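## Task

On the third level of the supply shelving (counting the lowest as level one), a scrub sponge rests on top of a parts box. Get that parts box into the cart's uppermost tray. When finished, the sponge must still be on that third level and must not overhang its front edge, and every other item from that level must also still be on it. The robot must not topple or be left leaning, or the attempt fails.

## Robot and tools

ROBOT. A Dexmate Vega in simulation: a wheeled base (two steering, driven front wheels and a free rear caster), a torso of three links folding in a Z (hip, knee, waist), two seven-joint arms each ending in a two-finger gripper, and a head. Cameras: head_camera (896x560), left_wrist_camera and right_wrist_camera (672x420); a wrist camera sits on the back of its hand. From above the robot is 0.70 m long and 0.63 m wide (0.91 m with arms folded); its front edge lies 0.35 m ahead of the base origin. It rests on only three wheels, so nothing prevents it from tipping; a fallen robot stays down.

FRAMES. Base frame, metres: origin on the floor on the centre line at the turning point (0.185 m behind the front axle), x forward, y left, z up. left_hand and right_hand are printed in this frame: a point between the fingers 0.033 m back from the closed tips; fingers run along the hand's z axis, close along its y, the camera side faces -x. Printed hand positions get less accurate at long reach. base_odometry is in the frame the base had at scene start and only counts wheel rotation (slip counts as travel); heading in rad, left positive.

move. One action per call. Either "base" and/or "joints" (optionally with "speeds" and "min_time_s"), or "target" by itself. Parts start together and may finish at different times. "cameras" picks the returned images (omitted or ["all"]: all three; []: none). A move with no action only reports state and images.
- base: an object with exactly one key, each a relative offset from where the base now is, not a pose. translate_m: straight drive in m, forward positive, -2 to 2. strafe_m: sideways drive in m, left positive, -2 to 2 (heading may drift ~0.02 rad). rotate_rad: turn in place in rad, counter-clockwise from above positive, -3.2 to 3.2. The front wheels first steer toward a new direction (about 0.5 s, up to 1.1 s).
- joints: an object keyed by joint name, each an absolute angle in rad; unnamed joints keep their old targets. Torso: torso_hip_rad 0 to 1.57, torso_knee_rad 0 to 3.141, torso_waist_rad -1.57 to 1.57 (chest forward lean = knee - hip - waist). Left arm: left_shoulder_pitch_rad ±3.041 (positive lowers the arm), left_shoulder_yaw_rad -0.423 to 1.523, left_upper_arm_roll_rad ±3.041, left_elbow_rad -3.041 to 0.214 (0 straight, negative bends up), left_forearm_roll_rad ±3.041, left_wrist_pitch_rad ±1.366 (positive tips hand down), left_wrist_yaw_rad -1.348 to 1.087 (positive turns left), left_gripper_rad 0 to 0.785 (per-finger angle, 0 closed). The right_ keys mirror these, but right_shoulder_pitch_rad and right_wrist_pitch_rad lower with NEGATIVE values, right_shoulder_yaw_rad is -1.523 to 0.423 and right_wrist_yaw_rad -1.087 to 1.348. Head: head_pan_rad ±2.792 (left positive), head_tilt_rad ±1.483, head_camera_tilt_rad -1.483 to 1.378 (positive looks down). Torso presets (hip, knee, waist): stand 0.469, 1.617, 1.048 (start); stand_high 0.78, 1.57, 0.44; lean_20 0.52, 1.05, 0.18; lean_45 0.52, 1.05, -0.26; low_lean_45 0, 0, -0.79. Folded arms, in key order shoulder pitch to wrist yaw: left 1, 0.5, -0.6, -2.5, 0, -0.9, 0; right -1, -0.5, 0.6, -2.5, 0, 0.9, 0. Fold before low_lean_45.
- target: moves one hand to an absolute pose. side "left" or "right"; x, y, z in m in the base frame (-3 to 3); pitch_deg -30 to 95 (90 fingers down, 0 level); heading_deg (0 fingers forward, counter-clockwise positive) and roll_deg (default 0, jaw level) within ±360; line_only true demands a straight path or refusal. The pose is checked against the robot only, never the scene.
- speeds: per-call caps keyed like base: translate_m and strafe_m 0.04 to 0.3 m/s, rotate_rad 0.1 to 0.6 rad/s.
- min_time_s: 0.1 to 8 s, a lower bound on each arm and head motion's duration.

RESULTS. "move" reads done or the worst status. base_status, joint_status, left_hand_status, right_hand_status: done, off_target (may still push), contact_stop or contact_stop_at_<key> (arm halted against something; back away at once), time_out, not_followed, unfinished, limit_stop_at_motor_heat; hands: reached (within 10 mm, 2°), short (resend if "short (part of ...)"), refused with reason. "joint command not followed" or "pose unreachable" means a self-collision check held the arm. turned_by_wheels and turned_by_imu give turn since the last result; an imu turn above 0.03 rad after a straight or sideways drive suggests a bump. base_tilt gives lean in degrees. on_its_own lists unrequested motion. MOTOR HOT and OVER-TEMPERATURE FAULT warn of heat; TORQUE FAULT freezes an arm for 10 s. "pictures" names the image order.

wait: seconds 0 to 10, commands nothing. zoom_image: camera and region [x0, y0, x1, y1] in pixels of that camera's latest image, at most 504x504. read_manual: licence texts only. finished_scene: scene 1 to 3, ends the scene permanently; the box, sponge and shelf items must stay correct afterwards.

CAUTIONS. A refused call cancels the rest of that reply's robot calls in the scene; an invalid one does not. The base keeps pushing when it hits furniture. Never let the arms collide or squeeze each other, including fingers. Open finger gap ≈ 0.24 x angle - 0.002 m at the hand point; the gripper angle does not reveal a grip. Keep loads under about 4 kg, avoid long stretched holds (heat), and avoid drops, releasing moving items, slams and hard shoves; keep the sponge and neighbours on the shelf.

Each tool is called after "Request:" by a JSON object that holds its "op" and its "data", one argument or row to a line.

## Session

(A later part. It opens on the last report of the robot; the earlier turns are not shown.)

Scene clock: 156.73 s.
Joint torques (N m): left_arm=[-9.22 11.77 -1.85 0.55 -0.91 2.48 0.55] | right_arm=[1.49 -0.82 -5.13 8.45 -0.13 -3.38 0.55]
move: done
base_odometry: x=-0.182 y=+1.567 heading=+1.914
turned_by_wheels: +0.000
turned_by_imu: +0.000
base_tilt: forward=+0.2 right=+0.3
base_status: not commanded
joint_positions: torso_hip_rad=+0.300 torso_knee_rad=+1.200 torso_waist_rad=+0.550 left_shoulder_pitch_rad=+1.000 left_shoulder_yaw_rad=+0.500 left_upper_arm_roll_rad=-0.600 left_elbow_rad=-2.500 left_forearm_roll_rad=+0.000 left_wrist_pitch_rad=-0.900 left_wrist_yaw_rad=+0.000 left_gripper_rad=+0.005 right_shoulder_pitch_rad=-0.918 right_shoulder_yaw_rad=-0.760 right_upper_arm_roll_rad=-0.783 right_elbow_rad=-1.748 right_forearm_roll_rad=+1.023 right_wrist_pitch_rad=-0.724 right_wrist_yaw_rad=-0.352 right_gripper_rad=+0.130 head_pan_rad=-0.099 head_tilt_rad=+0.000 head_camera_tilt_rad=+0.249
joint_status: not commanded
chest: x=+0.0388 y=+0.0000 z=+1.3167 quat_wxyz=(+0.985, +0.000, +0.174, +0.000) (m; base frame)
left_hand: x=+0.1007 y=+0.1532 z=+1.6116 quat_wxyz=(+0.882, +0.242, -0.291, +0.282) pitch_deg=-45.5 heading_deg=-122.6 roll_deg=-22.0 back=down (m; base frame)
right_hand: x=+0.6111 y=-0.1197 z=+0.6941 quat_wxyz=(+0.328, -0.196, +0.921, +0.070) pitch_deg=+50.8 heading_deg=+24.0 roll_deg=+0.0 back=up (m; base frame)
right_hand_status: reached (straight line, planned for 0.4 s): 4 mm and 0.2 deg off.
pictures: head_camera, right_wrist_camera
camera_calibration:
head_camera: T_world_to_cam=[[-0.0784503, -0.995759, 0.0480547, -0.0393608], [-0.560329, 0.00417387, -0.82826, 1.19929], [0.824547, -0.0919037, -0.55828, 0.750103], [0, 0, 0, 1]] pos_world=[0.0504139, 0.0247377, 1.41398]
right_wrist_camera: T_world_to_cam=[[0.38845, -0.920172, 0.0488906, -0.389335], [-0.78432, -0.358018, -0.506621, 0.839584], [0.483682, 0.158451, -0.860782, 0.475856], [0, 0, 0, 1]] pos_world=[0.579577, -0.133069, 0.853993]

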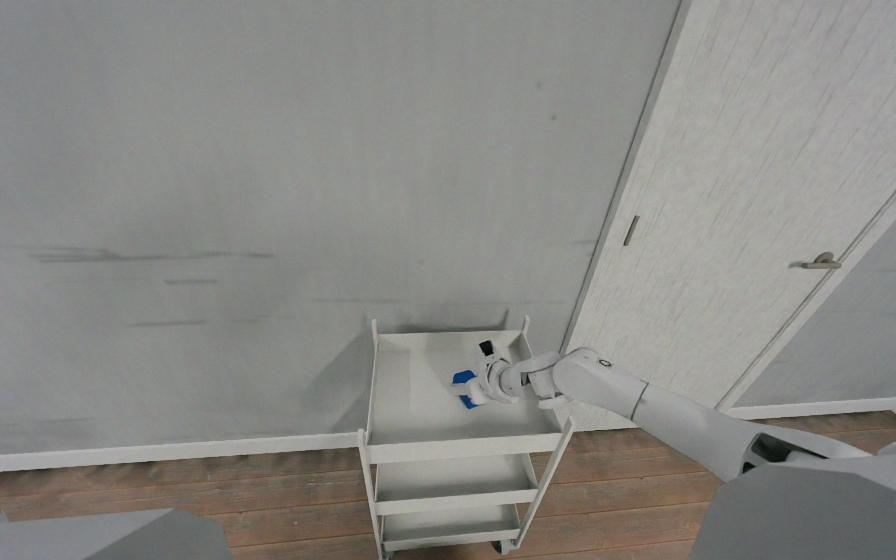

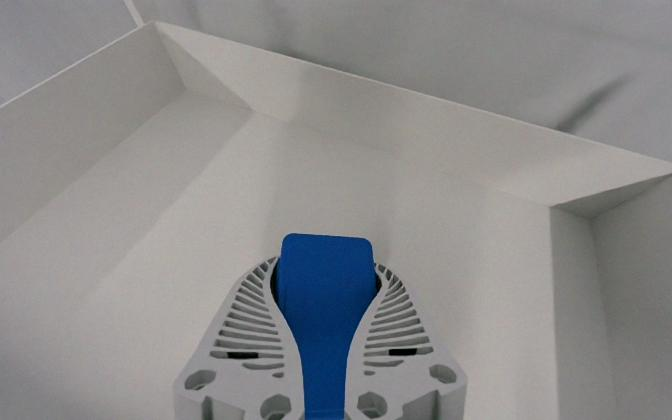

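Request:
{"op": "move", "data": {
  "joints": {"right_gripper_rad": 0.28},
  "cameras": ["right_wrist_camera"]
}}

Request:
{"op": "move", "data": {
  "joints": {"right_gripper_rad": 0.6},
  "cameras": ["right_wrist_camera"]
}}

Request:
{"op": "move", "data": {
  "target": {"side": "right", "x": 0.6, "y": -0.12, "z": 0.82, "pitch_deg": 54, "heading_deg": 24},
  "cameras": ["head_camera", "right_wrist_camera"]
}}

Scene clock: 157.70 s.
Joint torques (N m): left_arm=[-10.06 11.15 -2.02 -0.11 -0.96 3 0.46] | right_arm=[2.13 -1.92 0.94 -1.07 -0.19 -0.56 -0.12]
move: done
base_odometry: x=-0.182 y=+1.567 heading=+1.914
turned_by_wheels: +0.000
turned_by_imu: +0.000
base_tilt: forward=+0.2 right=+0.3
base_status: not commanded
joint_positions: torso_hip_rad=+0.300 torso_knee_rad=+1.200 torso_waist_rad=+0.550 left_shoulder_pitch_rad=+1.000 left_shoulder_yaw_rad=+0.500 left_upper_arm_roll_rad=-0.600 left_elbow_rad=-2.500 left_forearm_roll_rad=+0.000 left_wrist_pitch_rad=-0.900 left_wrist_yaw_rad=+0.000 left_gripper_rad=+0.005 right_shoulder_pitch_rad=-0.918 right_shoulder_yaw_rad=-0.758 right_upper_arm_roll_rad=-0.786 right_elbow_rad=-1.742 right_forearm_roll_rad=+1.019 right_wrist_pitch_rad=-0.721 right_wrist_yaw_rad=-0.349 right_gripper_rad=+0.280 head_pan_rad=-0.099 head_tilt_rad=+0.000 head_camera_tilt_rad=+0.249
joint_status: all done
chest: x=+0.0393 y=+0.0000 z=+1.3166 quat_wxyz=(+0.985, +0.000, +0.174, +0.000) (m; base frame)
left_hand: x=+0.1013 y=+0.1532 z=+1.6116 quat_wxyz=(+0.882, +0.242, -0.291, +0.282) pitch_deg=-45.5 heading_deg=-122.6 roll_deg=-22.0 back=down (m; base frame)
right_hand: x=+0.6106 y=-0.1199 z=+0.6914 quat_wxyz=(+0.327, -0.196, +0.922, +0.069) pitch_deg=+50.9 heading_deg=+24.0 roll_deg=+0.0 back=up (m; base frame)
pictures: right_wrist_camera
camera_calibration:
right_wrist_camera: T_world_to_cam=[[0.388751, -0.920047, 0.0488473, -0.389339], [-0.785299, -0.35861, -0.504682, 0.836865], [0.481849, 0.157836, -0.861922, 0.475595], [0, 0, 0, 1]] pos_world=[0.57938, -0.133168, 0.851295]

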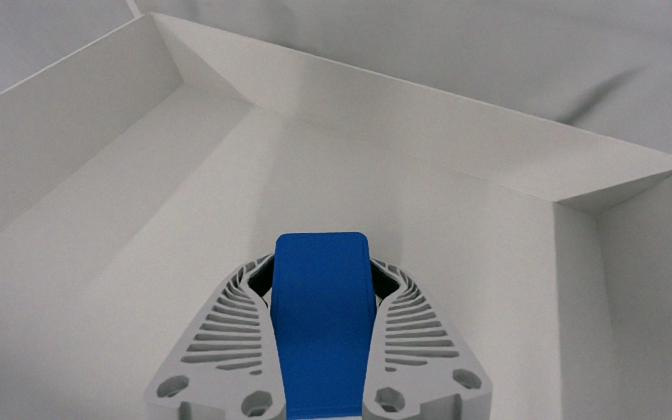

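Scene clock: 158.57 s.
Joint torques (N m): left_arm=[-10.22 9.74 -1.96 -0.09 -0.96 1.93 0.62] | right_arm=[5.85 -1.42 2.29 -3.25 -0.07 0.59 0.05]
move: done
base_odometry: x=-0.182 y=+1.567 heading=+1.914
turned_by_wheels: +0.000
turned_by_imu: +0.000
base_tilt: forward=+0.1 right=+0.3
base_status: not commanded
joint_positions: torso_hip_rad=+0.300 torso_knee_rad=+1.200 torso_waist_rad=+0.550 left_shoulder_pitch_rad=+1.000 left_shoulder_yaw_rad=+0.500 left_upper_arm_roll_rad=-0.600 left_elbow_rad=-2.500 left_forearm_roll_rad=+0.000 left_wrist_pitch_rad=-0.900 left_wrist_yaw_rad=+0.000 left_gripper_rad=+0.005 right_shoulder_pitch_rad=-0.918 right_shoulder_yaw_rad=-0.758 right_upper_arm_roll_rad=-0.787 right_elbow_rad=-1.741 right_forearm_roll_rad=+1.019 right_wrist_pitch_rad=-0.721 right_wrist_yaw_rad=-0.348 right_gripper_rad=+0.600 head_pan_rad=-0.099 head_tilt_rad=+0.000 head_camera_tilt_rad=+0.249
joint_status: all done
chest: x=+0.0395 y=+0.0000 z=+1.3166 quat_wxyz=(+0.985, +0.000, +0.174, +0.000) (m; base frame)
left_hand: x=+0.1016 y=+0.1532 z=+1.6115 quat_wxyz=(+0.882, +0.242, -0.291, +0.282) pitch_deg=-45.6 heading_deg=-122.5 roll_deg=-22.0 back=down (m; base frame)
right_hand: x=+0.6103 y=-0.1200 z=+0.6905 quat_wxyz=(+0.327, -0.196, +0.922, +0.069) pitch_deg=+51.0 heading_deg=+24.0 roll_deg=+0.0 back=up (m; base frame)
pictures: right_wrist_camera
camera_calibration:
right_wrist_camera: T_world_to_cam=[[0.388892, -0.919991, 0.0487731, -0.389272], [-0.785838, -0.358885, -0.503647, 0.835779], [0.480855, 0.157537, -0.862532, 0.476008], [0, 0, 0, 1]] pos_world=[0.579282, -0.133167, 0.850495]

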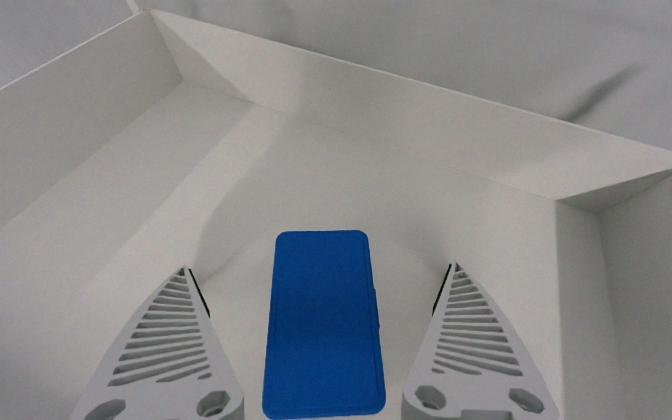

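Scene clock: 161.83 s.
Joint torques (N m): left_arm=[-9.49 9.89 -2.11 0.37 -0.89 2.48 0.31] | right_arm=[20.4 -0.71 11.1 -9.72 0.42 1.35 -0.65]
move: done
base_odometry: x=-0.182 y=+1.567 heading=+1.914
turned_by_wheels: +0.000
turned_by_imu: +0.001
base_tilt: forward=+0.2 right=+0.3
base_status: not commanded
joint_positions: torso_hip_rad=+0.300 torso_knee_rad=+1.200 torso_waist_rad=+0.550 left_shoulder_pitch_rad=+1.000 left_shoulder_yaw_rad=+0.500 left_upper_arm_roll_rad=-0.600 left_elbow_rad=-2.500 left_forearm_roll_rad=+0.000 left_wrist_pitch_rad=-0.900 left_wrist_yaw_rad=+0.000 left_gripper_rad=+0.005 right_shoulder_pitch_rad=-0.854 right_shoulder_yaw_rad=-0.791 right_upper_arm_roll_rad=-0.546 right_elbow_rad=-2.016 right_forearm_roll_rad=+1.454 right_wrist_pitch_rad=-1.109 right_wrist_yaw_rad=-0.692 right_gripper_rad=+0.600 head_pan_rad=-0.099 head_tilt_rad=+0.000 head_camera_tilt_rad=+0.249
joint_status: not commanded
chest: x=+0.0396 y=+0.0000 z=+1.3166 quat_wxyz=(+0.985, +0.000, +0.174, +0.000) (m; base frame)
left_hand: x=+0.1017 y=+0.1532 z=+1.6115 quat_wxyz=(+0.882, +0.242, -0.291, +0.282) pitch_deg=-45.6 heading_deg=-122.5 roll_deg=-22.0 back=down (m; base frame)
right_hand: x=+0.5998 y=-0.1201 z=+0.8178 quat_wxyz=(+0.302, -0.197, +0.931, +0.064) pitch_deg=+54.1 heading_deg=+24.0 roll_deg=+0.1 back=up (m; base frame)
right_hand_status: reached (straight line, planned for 1.8 s): 2 mm and 0.1 deg off.
pictures: head_camera, right_wrist_camera
camera_calibration:
head_camera: T_world_to_cam=[[-0.0784057, -0.995759, 0.0481349, -0.0394013], [-0.561161, 0.00417482, -0.827696, 1.19895], [0.823985, -0.0919075, -0.559108, 0.750508], [0, 0, 0, 1]] pos_world=[0.0513097, 0.0247376, 1.41388]
right_wrist_camera: T_world_to_cam=[[0.39062, -0.919258, 0.0487976, -0.392473], [-0.810009, -0.368416, -0.456241, 0.866231], [0.437381, 0.13869, -0.888517, 0.635855], [0, 0, 0, 1]] pos_world=[0.576852, -0.129837, 0.97933]

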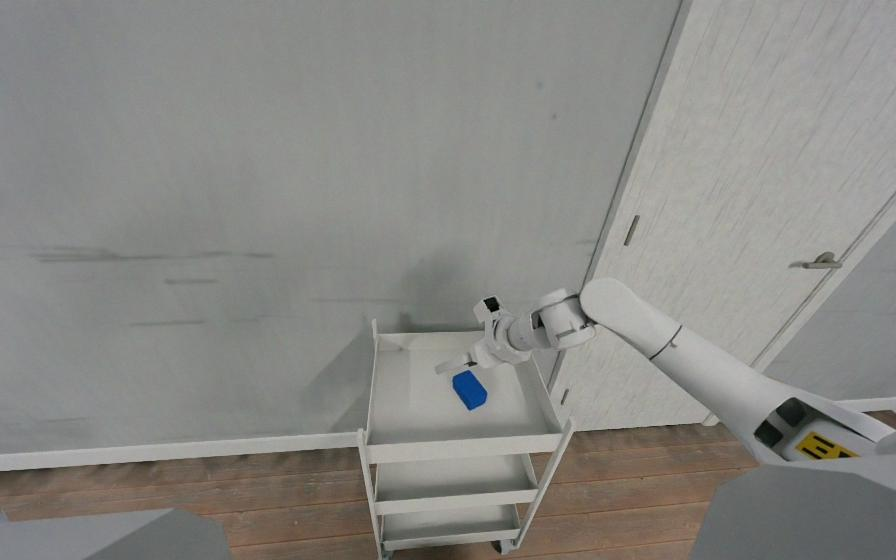

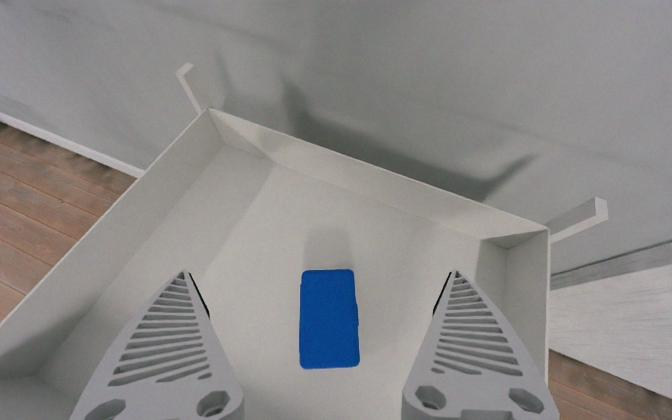

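Request:
{"op": "finished_scene", "data": {
  "scene": 3
}}

The scene is finished: the task was done.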